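# Seat the lid fully on the upright box

## Task

Set the lid onto the box with its correct side facing up and pressed fully home, without crushing the lid or the box, and finish with the box standing upright on the table.

## Robot and tools

ROBOT AND FRAMES
Two arms, left_arm and right_arm, face each other across a table. Base poses in the scene frame: left_arm (-0.022, +0.447, +0.039) m, quat_wxyz (+0.705, 0, 0, -0.709); right_arm (-0.028, -0.453, +0.039) m, quat_wxyz (+0.711, 0, 0, +0.703). Scene frame: origin at table centre, table surface at z = +0.020 m, +z up, left_arm on the +y side. Arm names do not match image left/right. Each arm reports its hand position, orientation, velocities and targets in its own base frame; fixed cameras and the table use the scene frame. Motion offsets are taken along the axes of that arm's current Hand target. On each gripper the fingers extend along +x and close along y. end_effector_position is the midpoint between the fingers, 3 to 4 cm short of the tips; only the final 1.5 cm of each inner finger face is flat. Reported poses may be a few cm off, worse at long reach.

execute_actions(actions, cameras)
actions is a list of actions; each action is a table of up to 15 rows, one row per 1/30 s step; a short table repeats its final row until 15 steps pass. Every row has 14 numbers in [-1, 1]: left_arm dx, dy, dz, rx, ry, rz, opening, then right_arm the same seven. Both arms always appear. The six pose numbers are an offset from that arm's Hand target as it was when the action began; all rows of one action refer to that same start, but the next action starts from the new Hand target, so a repeated offset moves further. Scale: 1.0 = 0.6 m or 180 degrees; rx, ry, rz form one rotation vector. Opening is absolute: +1 fully open (0.080 m), -1 fully closed; empty fingers touch near -0.78. A full close needs at least about 0.6 s. Six zeros re-command the current Hand target; a 0 opening is a real command, so repeat the present opening to keep a gripper unchanged. cameras: list of names, ["all"], or []; an unknown name voids the call. Images return only when actions is empty or cameras requests them.

move(target, speed, blend, opening_speed, grip_force, blocking, cameras)
target is one 14-number row (same layout and scale as above) or a list of up to 15 rows; every row is an offset from the same starting Hand targets, not from the previous row. The gripper travels a straight line, turning the short way. speed: m/s, 0.002 to 4.3, default 0.25 (rotation up to twice that in rad/s), one value or one per row. blend: corner rounding in m per row; 0 stops at each row. opening_speed: opening change per second on the -1..+1 scale, at least 0.2. grip_force: N per finger pad, 8 to 34, one value or one per arm; it persists. blocking=false returns after about 0.5 s while the motion continues. The whole move is capped at 10 s. Paths do not avoid objects or the other arm; faster motion lags and strays more and hits harder. Route around an arm's own base, not close past it. Result adds a "move:" line: done (within 8 mm and 2 degrees), off_target, moving, held, blocked, fault; limits=paced means the pose was clipped, limits=held means steps were withheld. Blocked arms hold where they stopped.

wait(seconds 0 to 10), stop() brakes a running move, zoom_image(camera, region [x0, y0, x1, y1], pixels, at most 504 x 504, from the newest images), finished_scene(scene = the current scene number) ends the scene irreversibly; call nothing after it in that reply.

CAMERAS
cam_head_left, cam_head_right, cam_high, cam_low, cam_left_wrist, cam_right_wrist, each 672x504.

READING RESULTS
Hand target is the last commanded pose after clipping; the next offsets start there. The gripper often rests short or sagged below it; a follow-up command (even zeros) asks again, otherwise send the leftover distance. Orientation commands are clipped to 32 degrees from the measured orientation each step. Tool commands lists current commands. grip_measured uses the opening scale, error about 2 mm; on a firmly squeezed hard part it reads up to 0.067 below the true width. To hold something, command roughly 0.08 below the reading at first contact; less for a gentler grip. grip_effort_n is motor effort (negative = closing), not pad force. Joint velocities reading within noise means the arm is still. Joint torques and External joint torques follow joint order; an outside push toward larger joint angles lowers the external reading. Execute results also list intermediate end_effector_position samples.

LIMITS AND HAZARDS
Joint ranges (rad): waist -3.054 to 3.054, shoulder 0.000 to 3.142, elbow 0.000 to 2.356, wrist pitch -1.571 to 1.571, wrist yaw -1.571 to 1.571, wrist roll -3.142 to 3.142. Contact torque limits (N m): waist 17.8, shoulder 22, elbow 20.4, wrist pitch 3.26, wrist yaw 3.34, wrist roll 3.11; reaching one stops that arm for 10 s. Jumping to a far target can trigger OVER-SPEED FAULT. Holding loads, stretching out or pushing at an unreachable pose heats motors: MOTOR HOT from 50 °C, OVER-TEMPERATURE FAULT at 95 °C. Press gently when seating the lid so nothing is crushed; do not slam, drop, or release moving parts; keep everything on the table. Do not let the arms or grippers touch or squeeze each other, and keep wrist-camera cables off objects and the table. Stuck arms keep pushing until commanded away: send a target back past the gripper. Objects may occasionally be nudged by outside disturbances.

Each tool is called by a JSON object that holds its "op" and its "data", one argument or row to a line.

## Session

{"op": "execute_actions", "data": {
  "actions": []
}}

Scene clock: 0.00 s.
left_arm: end_effector_position=(+0.1725, +0.2771, +0.2333) grip_measured=+1.000 grip_effort_n=n/a end_effector_quat_wxyz=(+0.886, -0.290, +0.201, +0.302) | right_arm: end_effector_position=(+0.2056, +0.2443, +0.1278) grip_measured=+1.000 grip_effort_n=n/a end_effector_quat_wxyz=(+0.374, -0.411, +0.411, +0.722)
Joint positions: left_arm=[1.29 1.181 0.981 -0.519 0.633 -0.002 0.08] | right_arm=[0.683 1.881 1.542 -1.418 -0.409 -1.286 0.08]
Joint velocities: within noise
Joint torques (N m): no reading
External joint torques (N m): no reading
Heat: left arm: hottest wrist roll 28 °C (+0.0 °C/min); right arm: hottest wrist pitch 29 °C (+0.0 °C/min).
Hand target: left_arm +0.1715, +0.2783, +0.2410; +0.891, -0.278, +0.193, +0.304 | right_arm +0.2067, +0.2439, +0.1322; +0.378, -0.410, +0.406, +0.724
Tool commands: left_gripper/opening=+1.0 right_gripper/opening=+1.0

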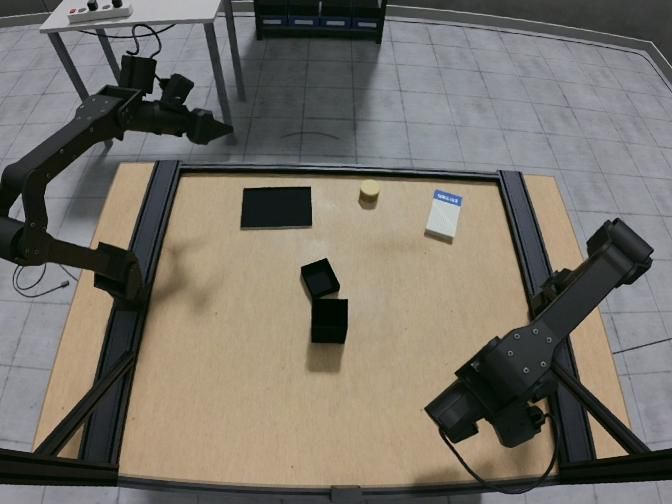

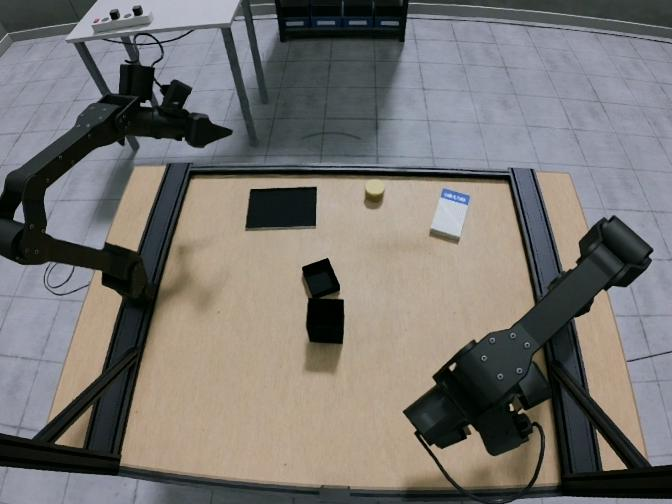

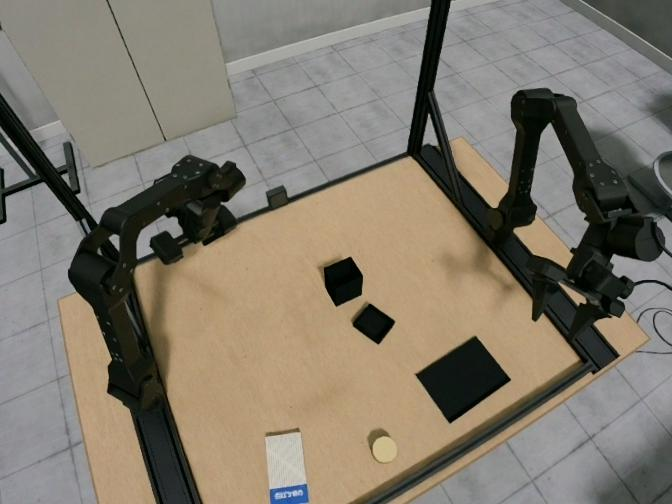

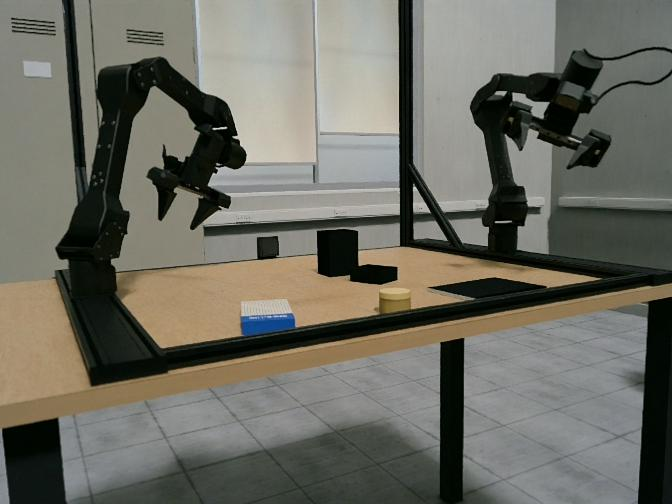

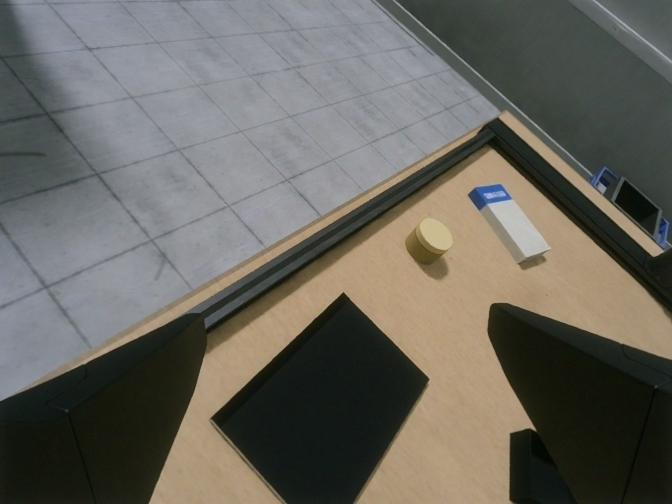

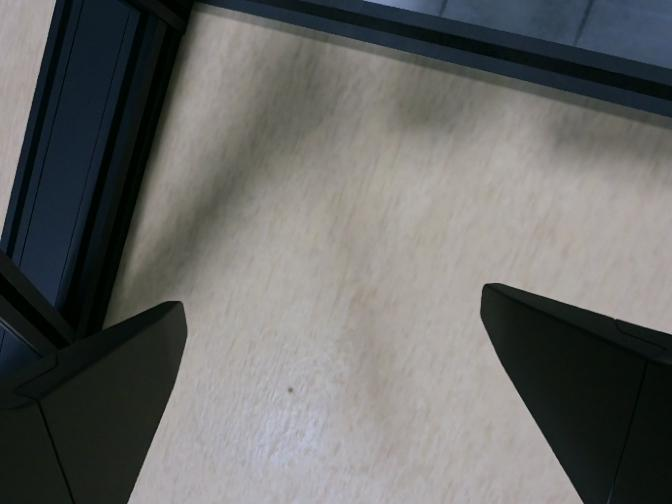

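{"op": "zoom_image", "data": {
  "camera": "cam_head_left",
  "region": [270, 230, 390, 360]
}}

{"op": "zoom_image", "data": {
  "camera": "cam_high",
  "region": [300, 240, 420, 360]
}}

{"op": "zoom_image", "data": {
  "camera": "cam_low",
  "region": [300, 215, 420, 300]
}}

Scaled by 3.877 from the camera's 672x504 image, which has a finer 960x720 frame.

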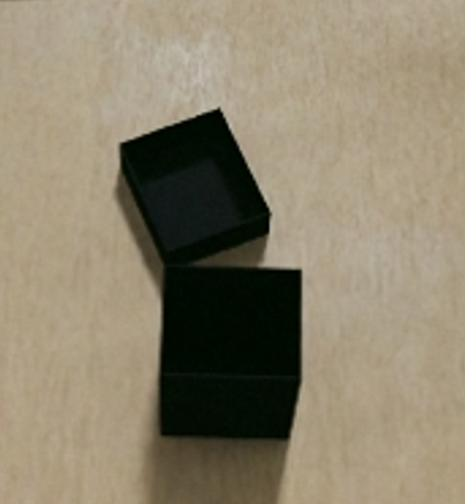

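Scaled by 4.200 from the camera's 672x504 image, which has a finer 960x720 frame.

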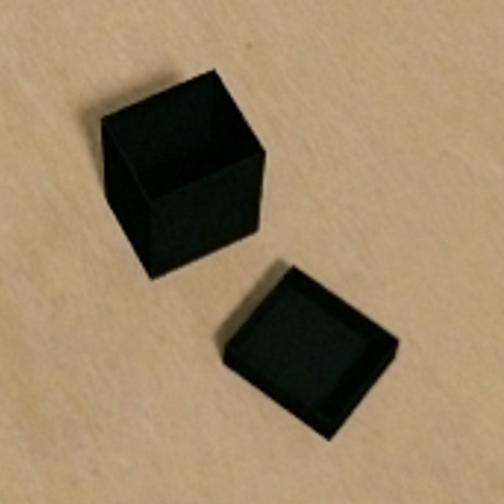

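Scaled by 4.200 from the camera's 672x504 image, which has a finer 960x720 frame.

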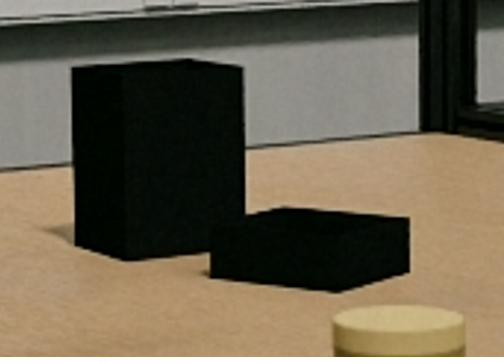

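{"op": "zoom_image", "data": {
  "camera": "cam_low",
  "region": [440, 20, 672, 200]
}}

{"op": "zoom_image", "data": {
  "camera": "cam_high",
  "region": [480, 80, 672, 350]
}}

{"op": "zoom_image", "data": {
  "camera": "cam_low",
  "region": [50, 40, 260, 280]
}}

Scaled by 2.172 from the camera's 672x504 image, which has a finer 960x720 frame.

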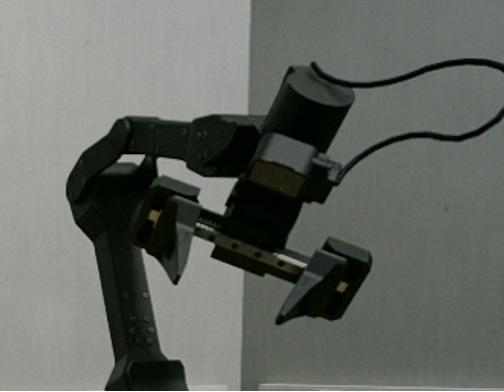

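Scaled by 1.867 from the camera's 672x504 image, which has a finer 960x720 frame.

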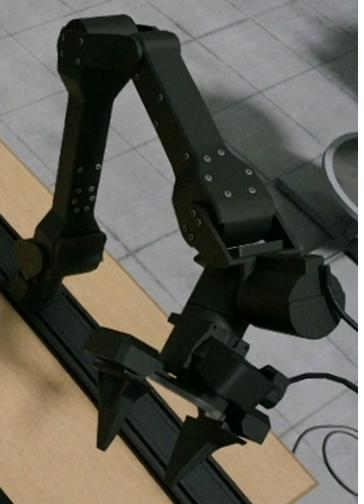

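Scaled by 2.100 from the camera's 672x504 image, which has a finer 960x720 frame.

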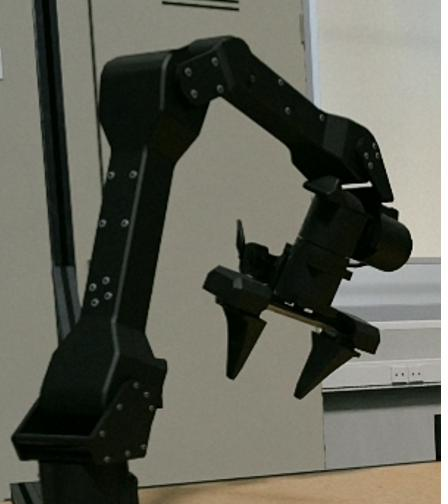

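{"op": "move", "data": {
  "target": [0.0098, -0.3297, -0.3735, 0.1653, -0.0489, -0.0568, 1, 0, 0, 0, 0, 0, 0, 1],
  "speed": 0.25,
  "cameras": ["all"]
}}

Scene clock: 206.90 s.
left_arm: end_effector_position=(+0.2650, +0.0105, +0.1387) grip_measured=+1.000 grip_effort_n=1.2 end_effector_quat_wxyz=(+0.967, -0.027, +0.179, +0.177) | right_arm: end_effector_position=(+0.2056, +0.2443, +0.1278) grip_measured=+1.000 grip_effort_n=0.2 end_effector_quat_wxyz=(+0.374, -0.411, +0.411, +0.722)
Joint positions: left_arm=[-0.288 0.802 0.274 0.081 -0.603 -0.254 0.08] | right_arm=[0.683 1.881 1.542 -1.418 -0.409 -1.286 0.08]
Joint torques (N m): left_arm=[-0.24 -0.72 4.83 2.44 -0.36 -0.11] | right_arm=[-0.13 -7.93 4.76 0.02 -0.38 -0.06]
External joint torques (N m): left_arm=[-0.25 0.64 -1.71 0.93 -0.2 -0.11] | right_arm=[-0.15 -0.32 -0.55 0.01 -0.1 -0.05]
Heat: left arm: hottest elbow 30 °C (+0.0 °C/min); right arm: hottest shoulder 32 °C (+0.0 °C/min).
Hand target: left_arm +0.2648, +0.0128, +0.1402; +0.967, -0.033, +0.171, +0.184 | right_arm +0.2067, +0.2439, +0.1322; +0.378, -0.410, +0.406, +0.724
Off the commanded pose: left_arm 0.003 m, 1 deg | right_arm 0.005 m, 1 deg.
move: done

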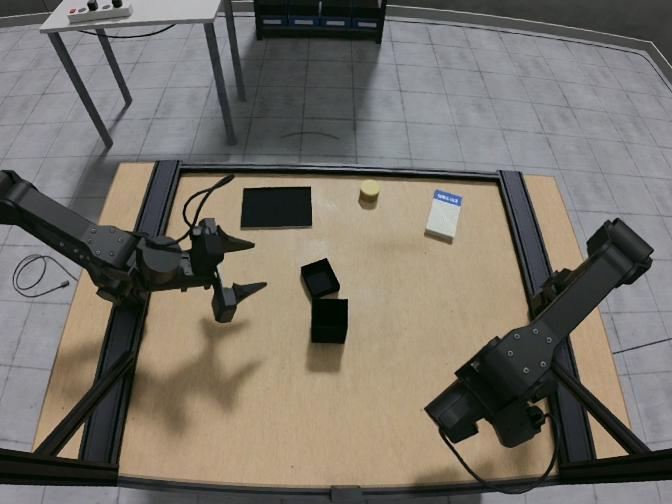

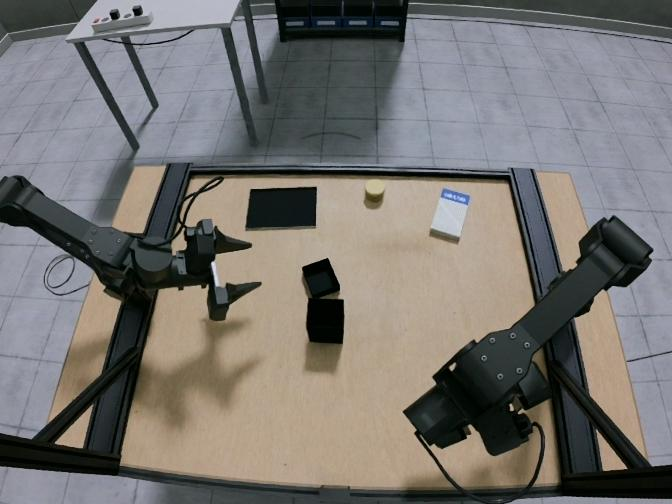

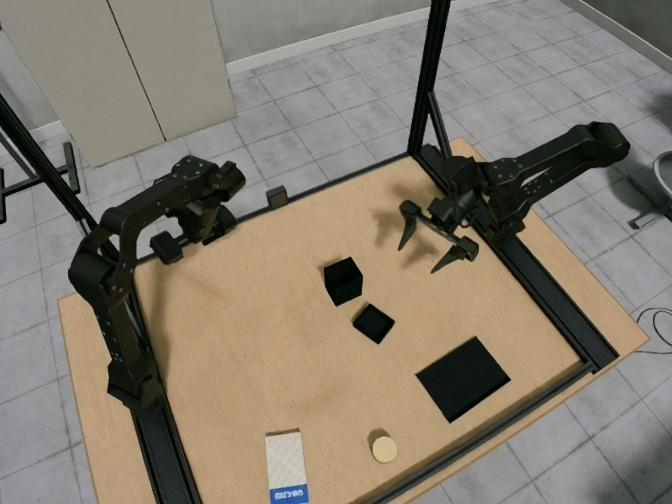

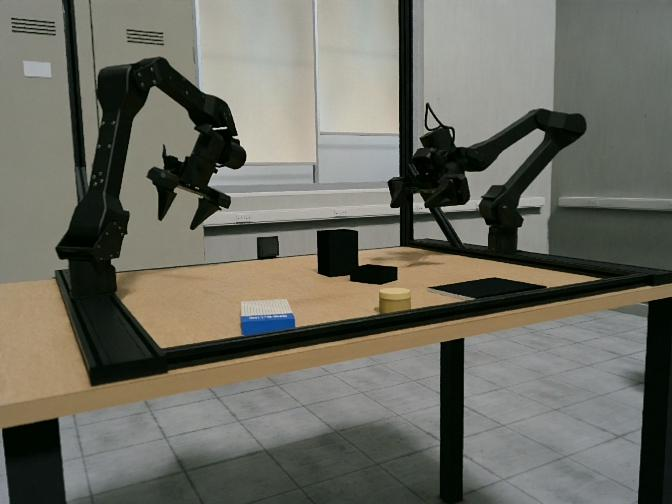

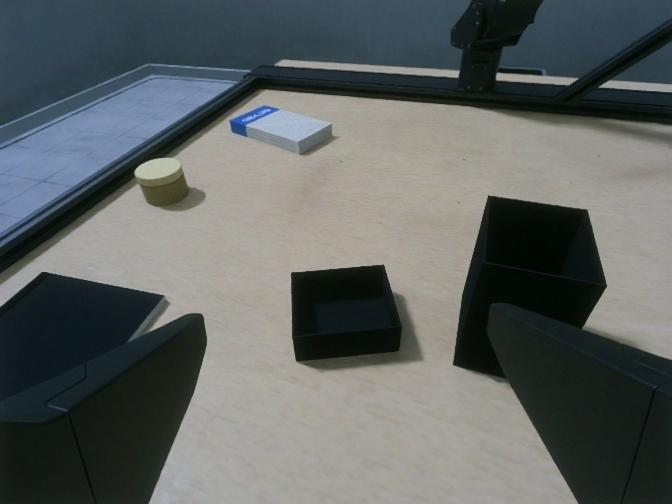

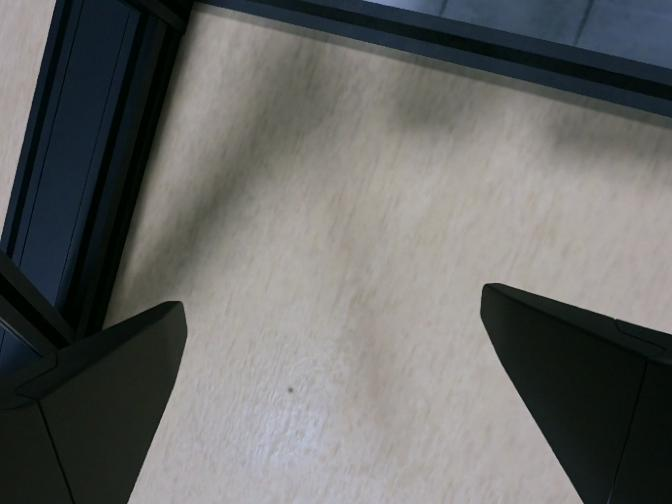

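{"op": "zoom_image", "data": {
  "camera": "cam_left_wrist",
  "region": [270, 180, 640, 400]
}}

Scaled by 1.362 from the camera's 672x504 image, which has a finer 960x720 frame.

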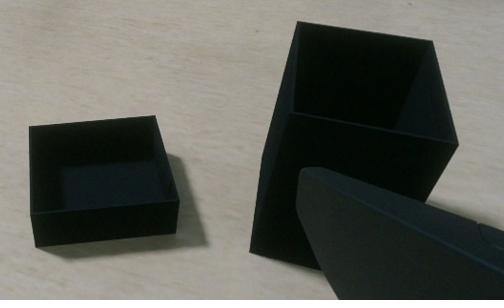

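{"op": "move", "data": {
  "target": [0.2268, -0.0157, 0.1712, -0.4466, 0.2942, 0.3126, 1, 0, 0, 0, 0, 0, 0, 1],
  "speed": 0.3,
  "cameras": ["cam_left_wrist", "cam_head_left", "cam_high", "cam_low"]
}}

Scene clock: 376.70 s.
left_arm: end_effector_position=(+0.4166, +0.0622, +0.1852) grip_measured=+1.000 grip_effort_n=0.2 end_effector_quat_wxyz=(-0.403, +0.613, -0.366, -0.573) | right_arm: end_effector_position=(+0.2056, +0.2443, +0.1278) grip_measured=+1.000 grip_effort_n=0.7 end_effector_quat_wxyz=(+0.374, -0.411, +0.411, +0.722)
Joint positions: left_arm=[0.148 2.151 2.227 -1.57 -0.002 -1.845 0.08] | right_arm=[0.683 1.881 1.542 -1.418 -0.409 -1.286 0.08]
Joint torques (N m): left_arm=[0.09 -7.79 6.89 0.11 0.13 -0.15] | right_arm=[-0.09 -7.98 4.83 0.05 -0.39 -0.06]
External joint torques (N m): left_arm=[0.07 1.63 1.54 -0.29 0.18 -0.15] | right_arm=[-0.09 -0.37 -0.46 0.05 -0.1 -0.05]
Heat: left arm: hottest wrist pitch 36 °C (-1.0 °C/min); right arm: hottest shoulder 33 °C (+0.0 °C/min).
Hand target: left_arm +0.4198, +0.0641, +0.1899; -0.381, +0.596, -0.380, -0.596 | right_arm +0.2067, +0.2439, +0.1322; +0.378, -0.410, +0.406, +0.724
Off the commanded pose: left_arm 0.006 m, 4 deg | right_arm 0.005 m, 1 deg.
joint sent to its limit (left arm) — joint 4 (wrist pitch), lower limit. The joint targets are off in position and orientation.
move: off_target (left_arm)
Images, in order (width x height): cam_head_left 672x504, cam_high 672x504, cam_low 672x504, cam_left_wrist 672x504.

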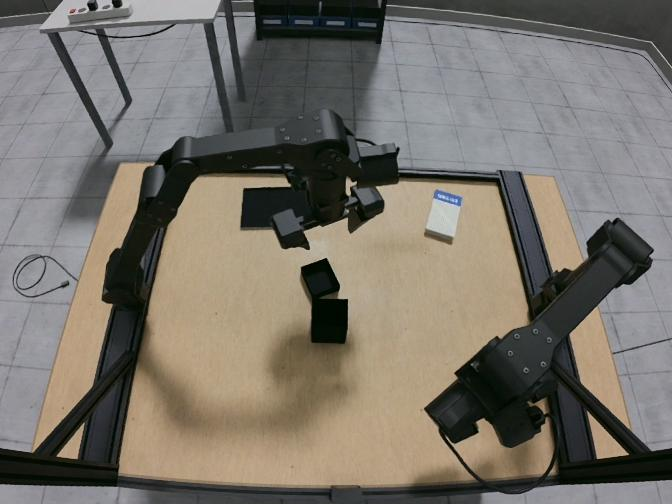

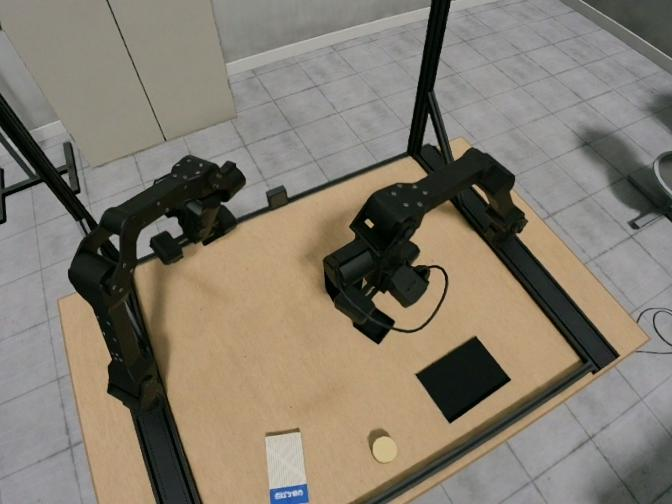

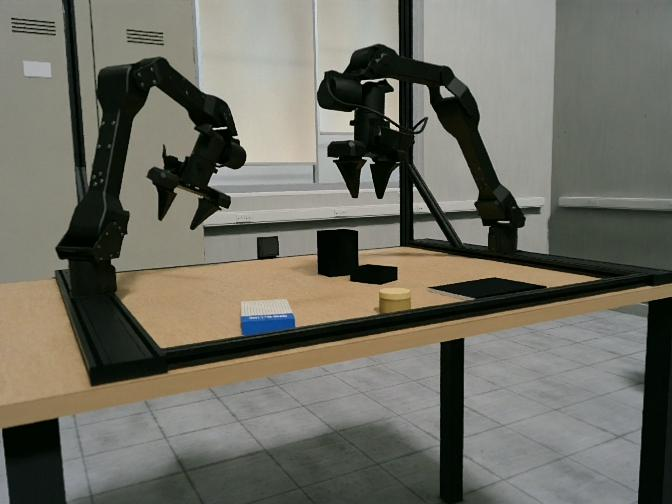

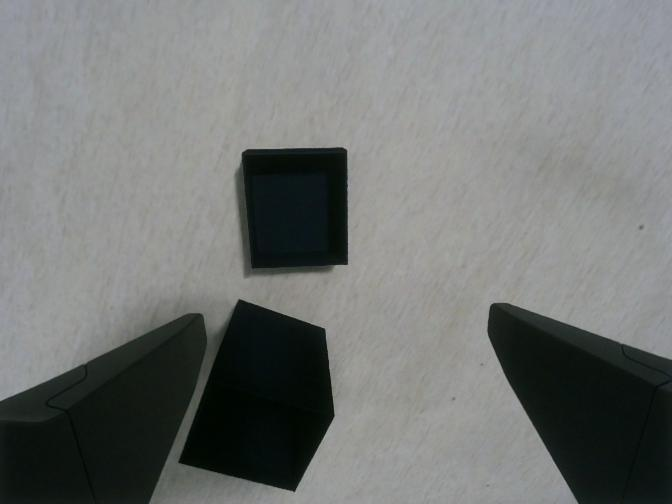

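{"op": "move", "data": {
  "target": [0.1665, 0.0323, -0.0072, -0.0083, 0, 0, 1, 0, 0, 0, 0, 0, 0, 1],
  "speed": 0.2,
  "cameras": ["cam_left_wrist", "cam_head_left", "cam_low"]
}}

Scene clock: 430.87 s.
left_arm: end_effector_position=(+0.4034, +0.0505, +0.0826) grip_measured=+1.000 grip_effort_n=0.2 end_effector_quat_wxyz=(-0.371, +0.591, -0.382, -0.605) | right_arm: end_effector_position=(+0.2056, +0.2443, +0.1278) grip_measured=+1.000 grip_effort_n=-0.2 end_effector_quat_wxyz=(+0.374, -0.411, +0.411, +0.722)
Joint positions: left_arm=[0.124 2.135 1.793 -1.254 0 -1.894 0.08] | right_arm=[0.683 1.881 1.542 -1.418 -0.409 -1.286 0.08]
Joint torques (N m): left_arm=[-0.05 -10.79 3.77 0.55 0.13 -0.16] | right_arm=[0 -8.06 4.81 0.04 -0.38 -0.07]
External joint torques (N m): left_arm=[-0.07 -1.37 -1.69 0.31 0.19 -0.16] | right_arm=[0.03 -0.4 -0.49 0.04 -0.1 -0.05]
Heat: left arm: hottest elbow 30 °C (+2.0 °C/min); right arm: hottest shoulder 33 °C (+0.0 °C/min).
Hand target: left_arm +0.4041, +0.0521, +0.0900; -0.373, +0.601, -0.372, -0.601 | right_arm +0.2067, +0.2439, +0.1322; +0.378, -0.410, +0.406, +0.724
Off the commanded pose: left_arm 0.008 m, 2 deg | right_arm 0.005 m, 1 deg.
move: done
Images, in order (width x height): cam_head_left 672x504, cam_low 672x504, cam_left_wrist 672x504.

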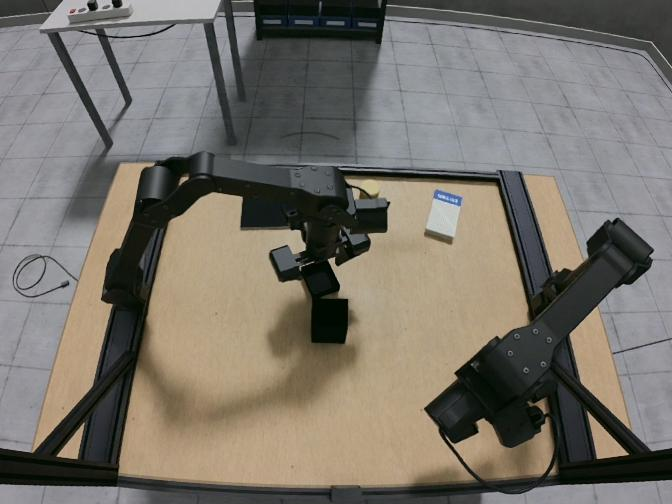

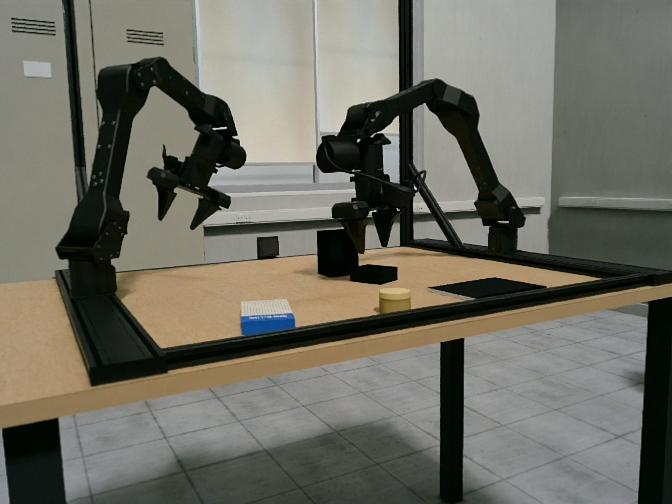

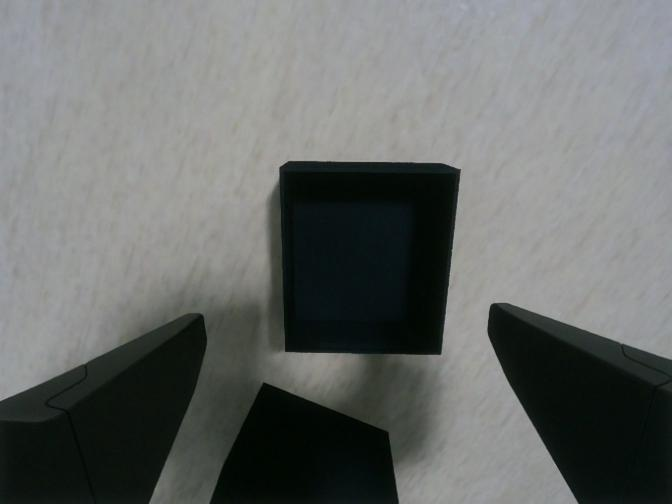

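{"op": "move", "data": {
  "target": [0.0793, -0.0133, 0, 0, 0, 0, 1, 0, 0, 0, 0, 0, 0, 1],
  "speed": 0.15,
  "cameras": ["cam_left_wrist", "cam_low"]
}}

Scene clock: 453.87 s.
left_arm: end_effector_position=(+0.4107, +0.0521, +0.0438) grip_measured=+1.000 grip_effort_n=0.2 end_effector_quat_wxyz=(-0.375, +0.598, -0.377, -0.600) | right_arm: end_effector_position=(+0.2056, +0.2443, +0.1278) grip_measured=+1.000 grip_effort_n=0.2 end_effector_quat_wxyz=(+0.374, -0.411, +0.411, +0.722)
Joint positions: left_arm=[0.126 2.174 1.697 -1.099 0 -1.894 0.08] | right_arm=[0.683 1.881 1.542 -1.418 -0.409 -1.286 0.08]
Joint torques (N m): left_arm=[0.12 -8.27 3.85 0.58 0.14 0.06] | right_arm=[0.01 -7.94 4.86 0.01 -0.36 -0.06]
External joint torques (N m): left_arm=[0.1 1.35 -1.55 0.31 0.19 0.06] | right_arm=[0.02 -0.32 -0.43 0.01 -0.08 -0.05]
Heat: left arm: hottest shoulder 37 °C (+11.0 °C/min); right arm: hottest shoulder 33 °C (+0.0 °C/min).
Hand target: left_arm +0.4113, +0.0557, +0.0424; -0.373, +0.601, -0.372, -0.601 | right_arm +0.2067, +0.2439, +0.1322; +0.378, -0.410, +0.406, +0.724
Off the commanded pose: left_arm 0.004 m, 1 deg | right_arm 0.005 m, 1 deg.
move: done
Images, in order (width x height): cam_low 672x504, cam_left_wrist 672x504.

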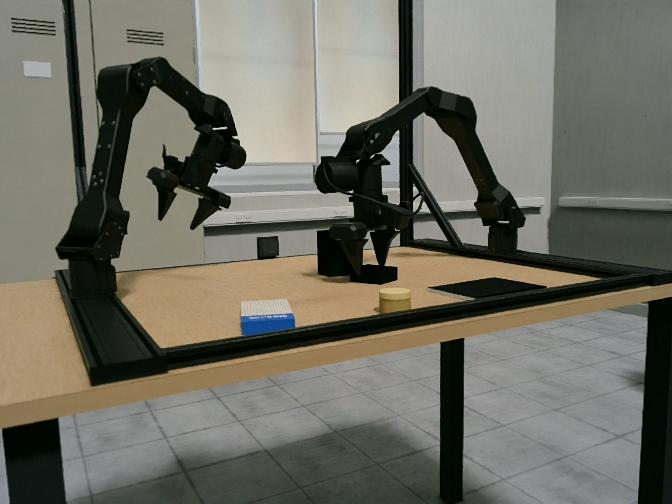

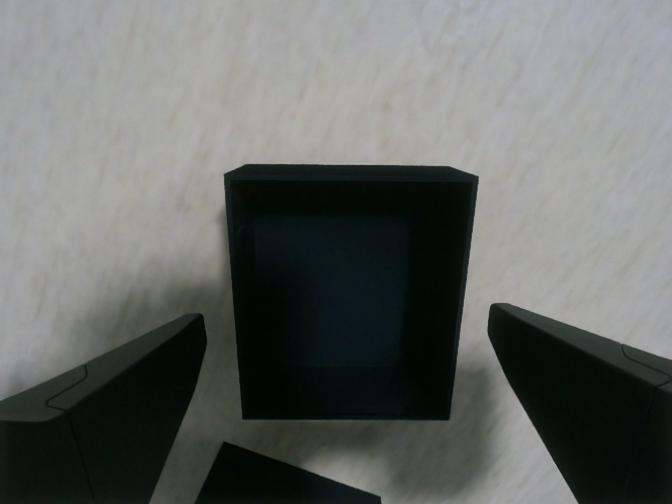

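{"op": "zoom_image", "data": {
  "camera": "cam_low",
  "region": [300, 200, 430, 300]
}}

Scaled by 3.877 from the camera's 672x504 image, which has a finer 960x720 frame.

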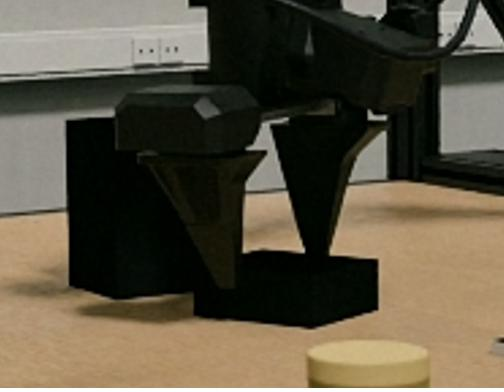

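{"op": "move", "data": {
  "target": [0.0233, 0, 0, 0, 0, 0, 1, 0, 0, 0, 0, 0, 0, 1],
  "speed": 0.1,
  "cameras": ["cam_left_wrist", "cam_low"]
}}

{"op": "zoom_image", "data": {
  "camera": "cam_low",
  "region": [300, 200, 430, 300]
}}

Scene clock: 473.77 s.
left_arm: end_effector_position=(+0.4114, +0.0522, +0.0305) grip_measured=+1.000 grip_effort_n=0.2 end_effector_quat_wxyz=(-0.376, +0.598, -0.376, -0.599) | right_arm: end_effector_position=(+0.2056, +0.2443, +0.1278) grip_measured=+1.000 grip_effort_n=0.2 end_effector_quat_wxyz=(+0.374, -0.411, +0.411, +0.722)
Joint positions: left_arm=[0.126 2.187 1.665 -1.05 0 -1.894 0.08] | right_arm=[0.683 1.881 1.542 -1.418 -0.409 -1.286 0.08]
Joint torques (N m): left_arm=[0.24 -7.99 3.7 0.61 0.13 0.06] | right_arm=[-0.09 -7.88 4.81 0.02 -0.39 -0.06]
External joint torques (N m): left_arm=[0.21 1.66 -1.59 0.37 0.18 0.06] | right_arm=[-0.12 -0.19 -0.53 0.01 -0.11 -0.04]
Heat: left arm: hottest shoulder 38 °C (+10.0 °C/min); right arm: hottest shoulder 33 °C (+0.0 °C/min).
Hand target: left_arm +0.4113, +0.0557, +0.0285; -0.373, +0.601, -0.372, -0.601 | right_arm +0.2067, +0.2439, +0.1322; +0.378, -0.410, +0.406, +0.724
Off the commanded pose: left_arm 0.004 m, 1 deg | right_arm 0.005 m, 1 deg.
move: done
Images, in order (width x height): cam_low 672x504, cam_left_wrist 672x504.

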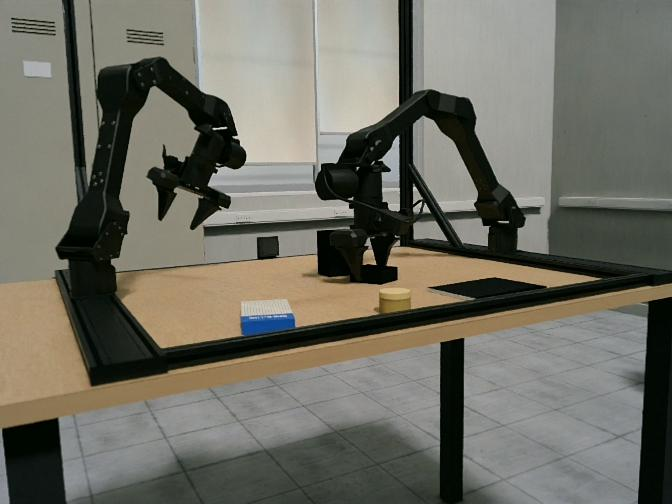

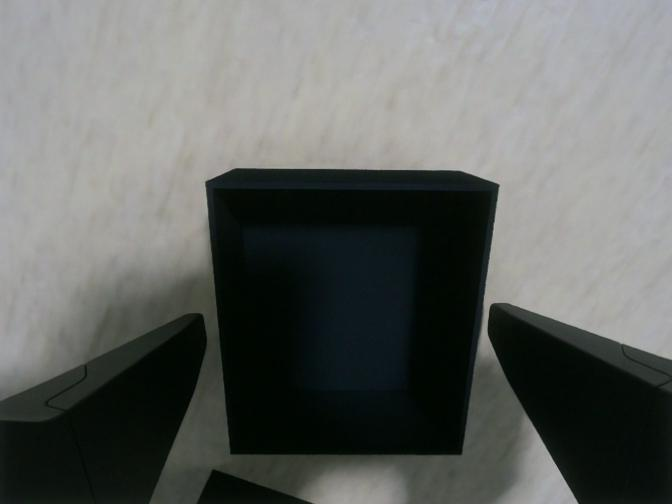

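Scaled by 3.877 from the camera's 672x504 image, which has a finer 960x720 frame.

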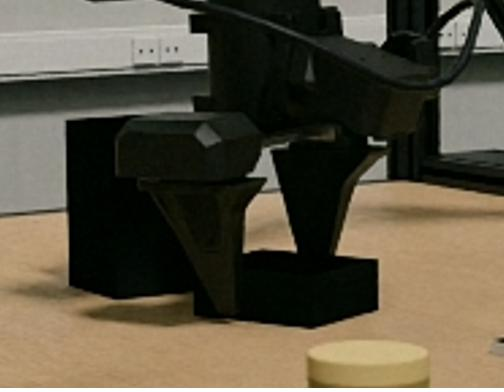

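{"op": "move", "data": {
  "target": [0, 0, 0, 0, 0, 0, 0.5, 0, 0, 0, 0, 0, 0, 1],
  "speed": 0.1,
  "opening_speed": 0.4,
  "grip_force": [10, 20],
  "cameras": ["cam_left_wrist", "cam_low"]
}}

Scene clock: 494.27 s.
left_arm: end_effector_position=(+0.4114, +0.0522, +0.0305) grip_measured=+0.538 grip_effort_n=-34.2 end_effector_quat_wxyz=(-0.376, +0.598, -0.376, -0.599) | right_arm: end_effector_position=(+0.2056, +0.2443, +0.1278) grip_measured=+1.000 grip_effort_n=0.2 end_effector_quat_wxyz=(+0.374, -0.411, +0.411, +0.722)
Joint positions: left_arm=[0.126 2.187 1.665 -1.05 0 -1.894 0.059] | right_arm=[0.683 1.881 1.542 -1.418 -0.409 -1.286 0.08]
Joint torques (N m): left_arm=[0.22 -7.97 3.68 0.61 0.13 0.06] | right_arm=[0.01 -7.97 4.9 0.01 -0.39 -0.06]
External joint torques (N m): left_arm=[0.2 1.75 -1.68 0.34 0.19 0.06] | right_arm=[0.03 -0.36 -0.42 -0.01 -0.12 -0.05]
Heat: left arm: hottest shoulder 38 °C (+7.1 °C/min); right arm: hottest shoulder 33 °C (+0.0 °C/min).
Hand target: left_arm +0.4113, +0.0557, +0.0285; -0.373, +0.601, -0.372, -0.601 | right_arm +0.2067, +0.2439, +0.1322; +0.378, -0.410, +0.406, +0.724
Off the commanded pose: left_arm 0.004 m, 1 deg | right_arm 0.005 m, 1 deg.
grip_force (N): 10, 20
move: done
Images, in order (width x height): cam_low 672x504, cam_left_wrist 672x504.

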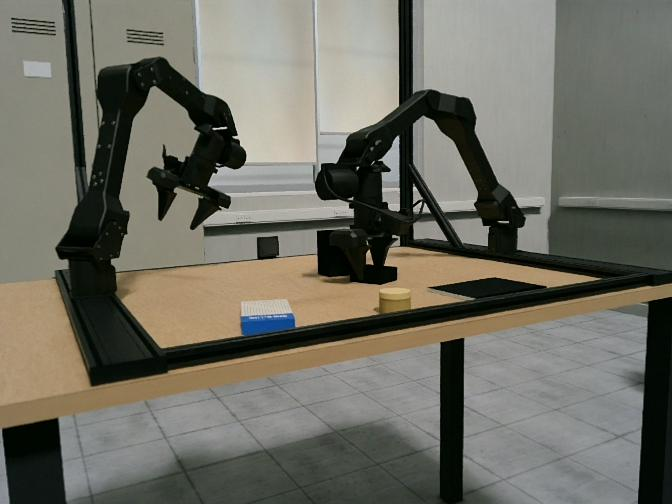

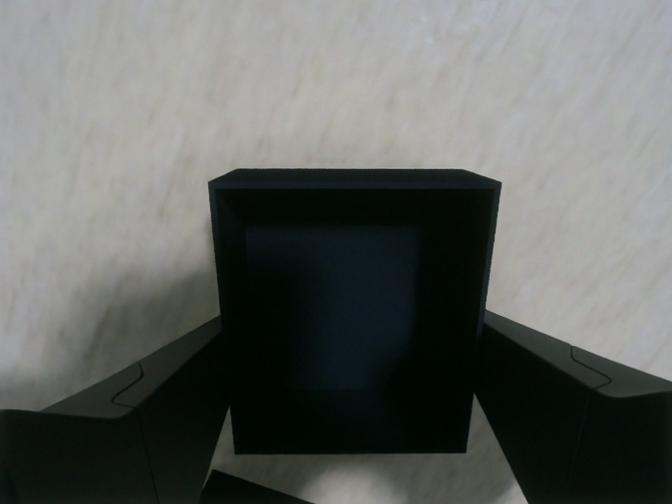

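{"op": "move", "data": {
  "target": [
    [-0.067, 0, 0, 0, 0, 0, 0.45, 0, 0, 0, 0, 0, 0, 1],
    [-0.1692, 0.01, 0.0595, 0, 0, 0, 0.45, 0, 0, 0, 0, 0, 0, 1],
    [-0.1692, 0.01, 0.0595, 0.6467, 0, 0, 0.45, 0, 0, 0, 0, 0, 0, 1]
  ],
  "speed": [0.1, 0.2, 0.4],
  "blend": [0.02, 0.02, 0],
  "cameras": ["cam_left_wrist", "cam_low", "cam_head_left"]
}}

Scene clock: 524.50 s.
left_arm: end_effector_position=(+0.3859, +0.0812, +0.1194) grip_measured=+0.539 grip_effort_n=-34.7 end_effector_quat_wxyz=(+0.694, -0.003, +0.720, -0.002) | right_arm: end_effector_position=(+0.2056, +0.2443, +0.1278) grip_measured=+1.000 grip_effort_n=-0.2 end_effector_quat_wxyz=(+0.374, -0.411, +0.411, +0.722)
Joint positions: left_arm=[0.207 2.086 1.863 -1.384 0 0.205 0.059] | right_arm=[0.683 1.881 1.542 -1.418 -0.409 -1.286 0.08]
Joint torques (N m): left_arm=[0.1 -9.56 7.1 0.12 0.18 0.16] | right_arm=[-0.13 -7.92 4.94 0.05 -0.38 -0.07]
External joint torques (N m): left_arm=[0.08 -0.32 1.55 -0.16 0.18 0.16] | right_arm=[-0.13 -0.34 -0.32 0.06 -0.09 -0.05]
Heat: left arm: hottest shoulder 38 °C (+1.0 °C/min); right arm: hottest shoulder 34 °C (+1.0 °C/min).
Hand target: left_arm +0.3900, +0.0849, +0.1300; +0.707, +0.000, +0.707, +0.001 | right_arm +0.2067, +0.2439, +0.1322; +0.378, -0.410, +0.406, +0.724
Off the commanded pose: left_arm 0.012 m, 2 deg | right_arm 0.005 m, 1 deg.
grip_force (N): 10, 20
move: off_target (left_arm)
Images, in order (width x height): cam_head_left 672x504, cam_low 672x504, cam_left_wrist 672x504.

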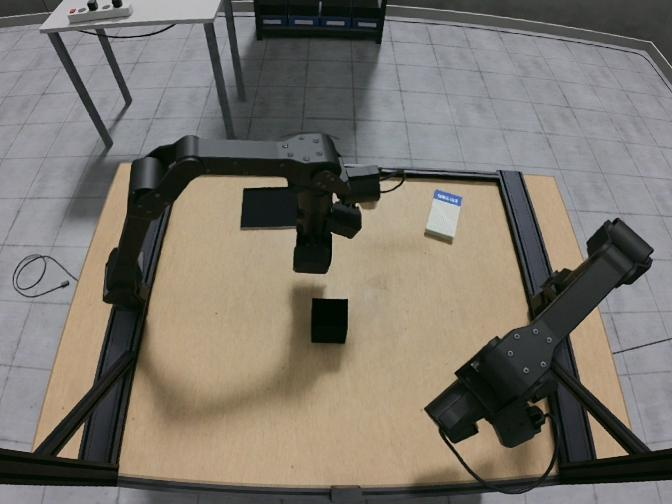

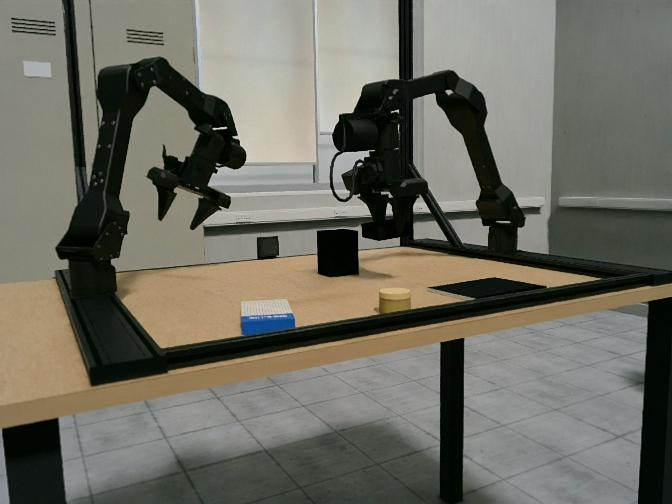

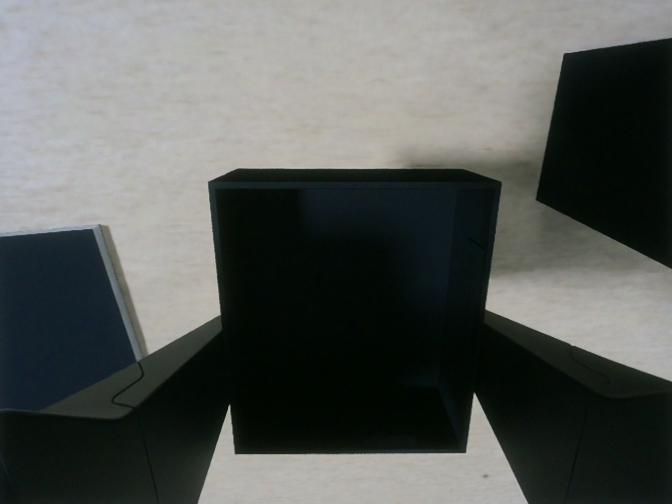

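{"op": "move", "data": {
  "target": [0.16, 0, 0, 0, 0, 0, 0.45, 0, 0, 0, 0, 0, 0, 1],
  "speed": 0.12,
  "cameras": ["cam_left_wrist", "cam_low"]
}}

{"op": "zoom_image", "data": {
  "camera": "cam_low",
  "region": [320, 190, 450, 290]
}}

Scene clock: 536.90 s.
left_arm: end_effector_position=(+0.3895, +0.0820, +0.0350) grip_measured=+0.539 grip_effort_n=-34.2 end_effector_quat_wxyz=(+0.705, -0.001, +0.709, +0.001) | right_arm: end_effector_position=(+0.2056, +0.2443, +0.1278) grip_measured=+1.000 grip_effort_n=0.7 end_effector_quat_wxyz=(+0.374, -0.411, +0.411, +0.722)
Joint positions: left_arm=[0.207 2.123 1.581 -1.034 0 0.205 0.059] | right_arm=[0.683 1.881 1.542 -1.418 -0.409 -1.286 0.08]
Joint torques (N m): left_arm=[0.11 -8.11 3.86 0.72 0.18 0.16] | right_arm=[-0.02 -7.98 4.82 0.02 -0.35 -0.05]
External joint torques (N m): left_arm=[0.12 1.18 -1.52 0.39 0.17 0.16] | right_arm=[-0.06 -0.32 -0.47 0.04 -0.06 -0.04]
Heat: left arm: hottest shoulder 39 °C (+1.0 °C/min); right arm: hottest shoulder 34 °C (+1.0 °C/min).
Hand target: left_arm +0.3900, +0.0850, +0.0340; +0.707, +0.000, +0.707, +0.001 | right_arm +0.2067, +0.2439, +0.1322; +0.378, -0.410, +0.406, +0.724
Off the commanded pose: left_arm 0.003 m, 0 deg | right_arm 0.005 m, 1 deg.
grip_force (N): 10, 20
move: done
Images, in order (width x height): cam_low 672x504, cam_left_wrist 672x504.

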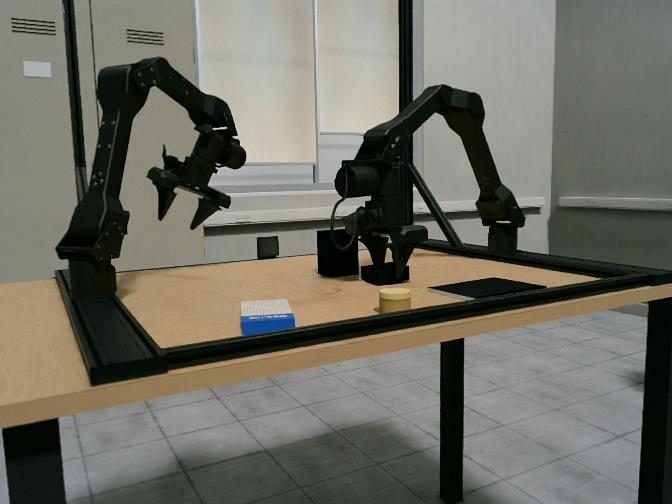

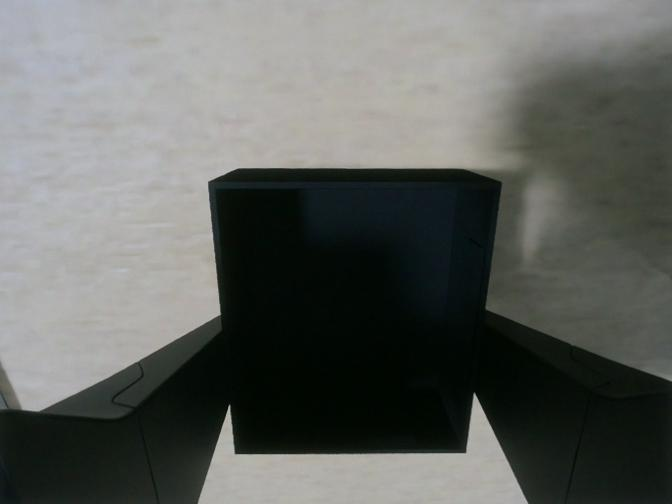

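Scaled by 3.877 from the camera's 672x504 image, which has a finer 960x720 frame.

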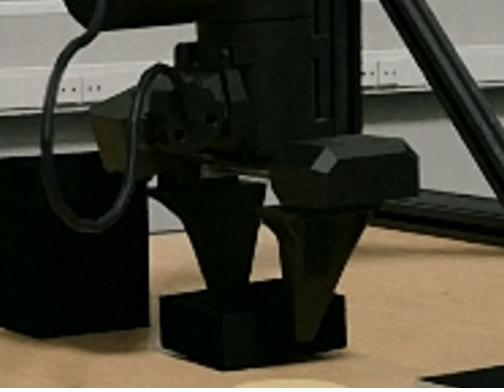

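{"op": "move", "data": {
  "target": [0.009, 0, 0, 0, 0, 0, 0.45, 0, 0, 0, 0, 0, 0, 1],
  "speed": 0.05,
  "cameras": ["cam_low"]
}}

{"op": "zoom_image", "data": {
  "camera": "cam_low",
  "region": [320, 190, 450, 290]
}}

Scene clock: 545.03 s.
left_arm: end_effector_position=(+0.3907, +0.0825, +0.0322) grip_measured=+0.539 grip_effort_n=-34.7 end_effector_quat_wxyz=(+0.708, +0.000, +0.707, +0.002) | right_arm: end_effector_position=(+0.2056, +0.2443, +0.1278) grip_measured=+1.000 grip_effort_n=0.2 end_effector_quat_wxyz=(+0.374, -0.411, +0.411, +0.722)
Joint positions: left_arm=[0.207 2.125 1.572 -1.016 -0.002 0.205 0.059] | right_arm=[0.683 1.881 1.542 -1.418 -0.409 -1.286 0.08]
Joint torques (N m): left_arm=[0.11 -7.38 3.59 0.79 0.18 0.16] | right_arm=[-0.01 -7.9 4.83 0.03 -0.37 -0.06]
External joint torques (N m): left_arm=[0.1 1.88 -1.77 0.45 0.18 0.16] | right_arm=[0 -0.21 -0.51 0.02 -0.08 -0.04]
Heat: left arm: hottest shoulder 39 °C (+1.0 °C/min); right arm: hottest shoulder 34 °C (+1.0 °C/min).
Hand target: left_arm +0.3900, +0.0850, +0.0286; +0.707, +0.000, +0.707, +0.001 | right_arm +0.2067, +0.2439, +0.1322; +0.378, -0.410, +0.406, +0.724
Off the commanded pose: left_arm 0.005 m, 0 deg | right_arm 0.005 m, 1 deg.
grip_force (N): 10, 20
move: done
Images, in order (width x height): cam_low 672x504.

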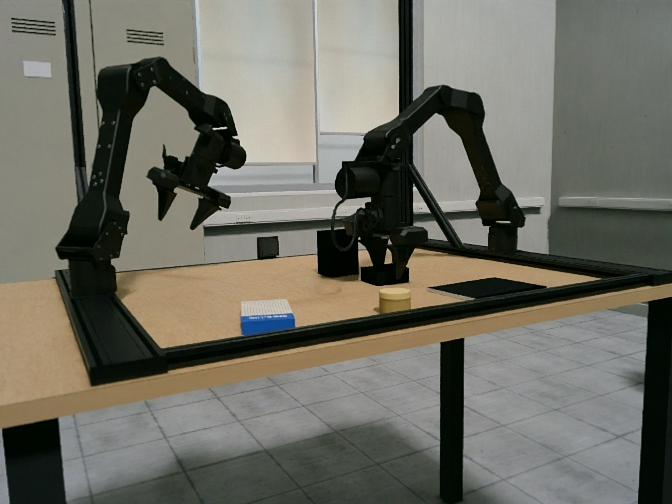

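Scaled by 3.877 from the camera's 672x504 image, which has a finer 960x720 frame.

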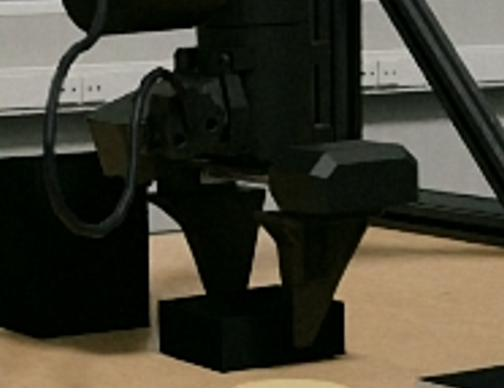

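{"op": "move", "data": {
  "target": [0.004, 0, 0, 0, 0, 0, 0.45, 0, 0, 0, 0, 0, 0, 1],
  "speed": 0.05
}}

Scene clock: 552.63 s.
left_arm: end_effector_position=(+0.3909, +0.0827, +0.0311) grip_measured=+0.539 grip_effort_n=-34.2 end_effector_quat_wxyz=(+0.709, +0.001, +0.706, +0.002) | right_arm: end_effector_position=(+0.2056, +0.2443, +0.1278) grip_measured=+1.000 grip_effort_n=-0.2 end_effector_quat_wxyz=(+0.374, -0.411, +0.411, +0.722)
Joint positions: left_arm=[0.207 2.125 1.567 -1.008 -0.003 0.205 0.059] | right_arm=[0.683 1.881 1.542 -1.418 -0.409 -1.286 0.08]
Joint torques (N m): left_arm=[0.14 -7.02 3.45 0.82 0.18 0.16] | right_arm=[-0.08 -7.93 4.86 0.03 -0.38 -0.04]
External joint torques (N m): left_arm=[0.11 2.26 -1.9 0.48 0.18 0.16] | right_arm=[-0.07 -0.25 -0.45 0.04 -0.09 -0.02]
Heat: left arm: hottest shoulder 39 °C (+1.0 °C/min); right arm: hottest shoulder 34 °C (+1.0 °C/min).
Hand target: left_arm +0.3900, +0.0850, +0.0262; +0.707, +0.000, +0.707, +0.001 | right_arm +0.2067, +0.2439, +0.1322; +0.378, -0.410, +0.406, +0.724
Off the commanded pose: left_arm 0.006 m, 0 deg | right_arm 0.005 m, 1 deg.
grip_force (N): 10, 20
move: done


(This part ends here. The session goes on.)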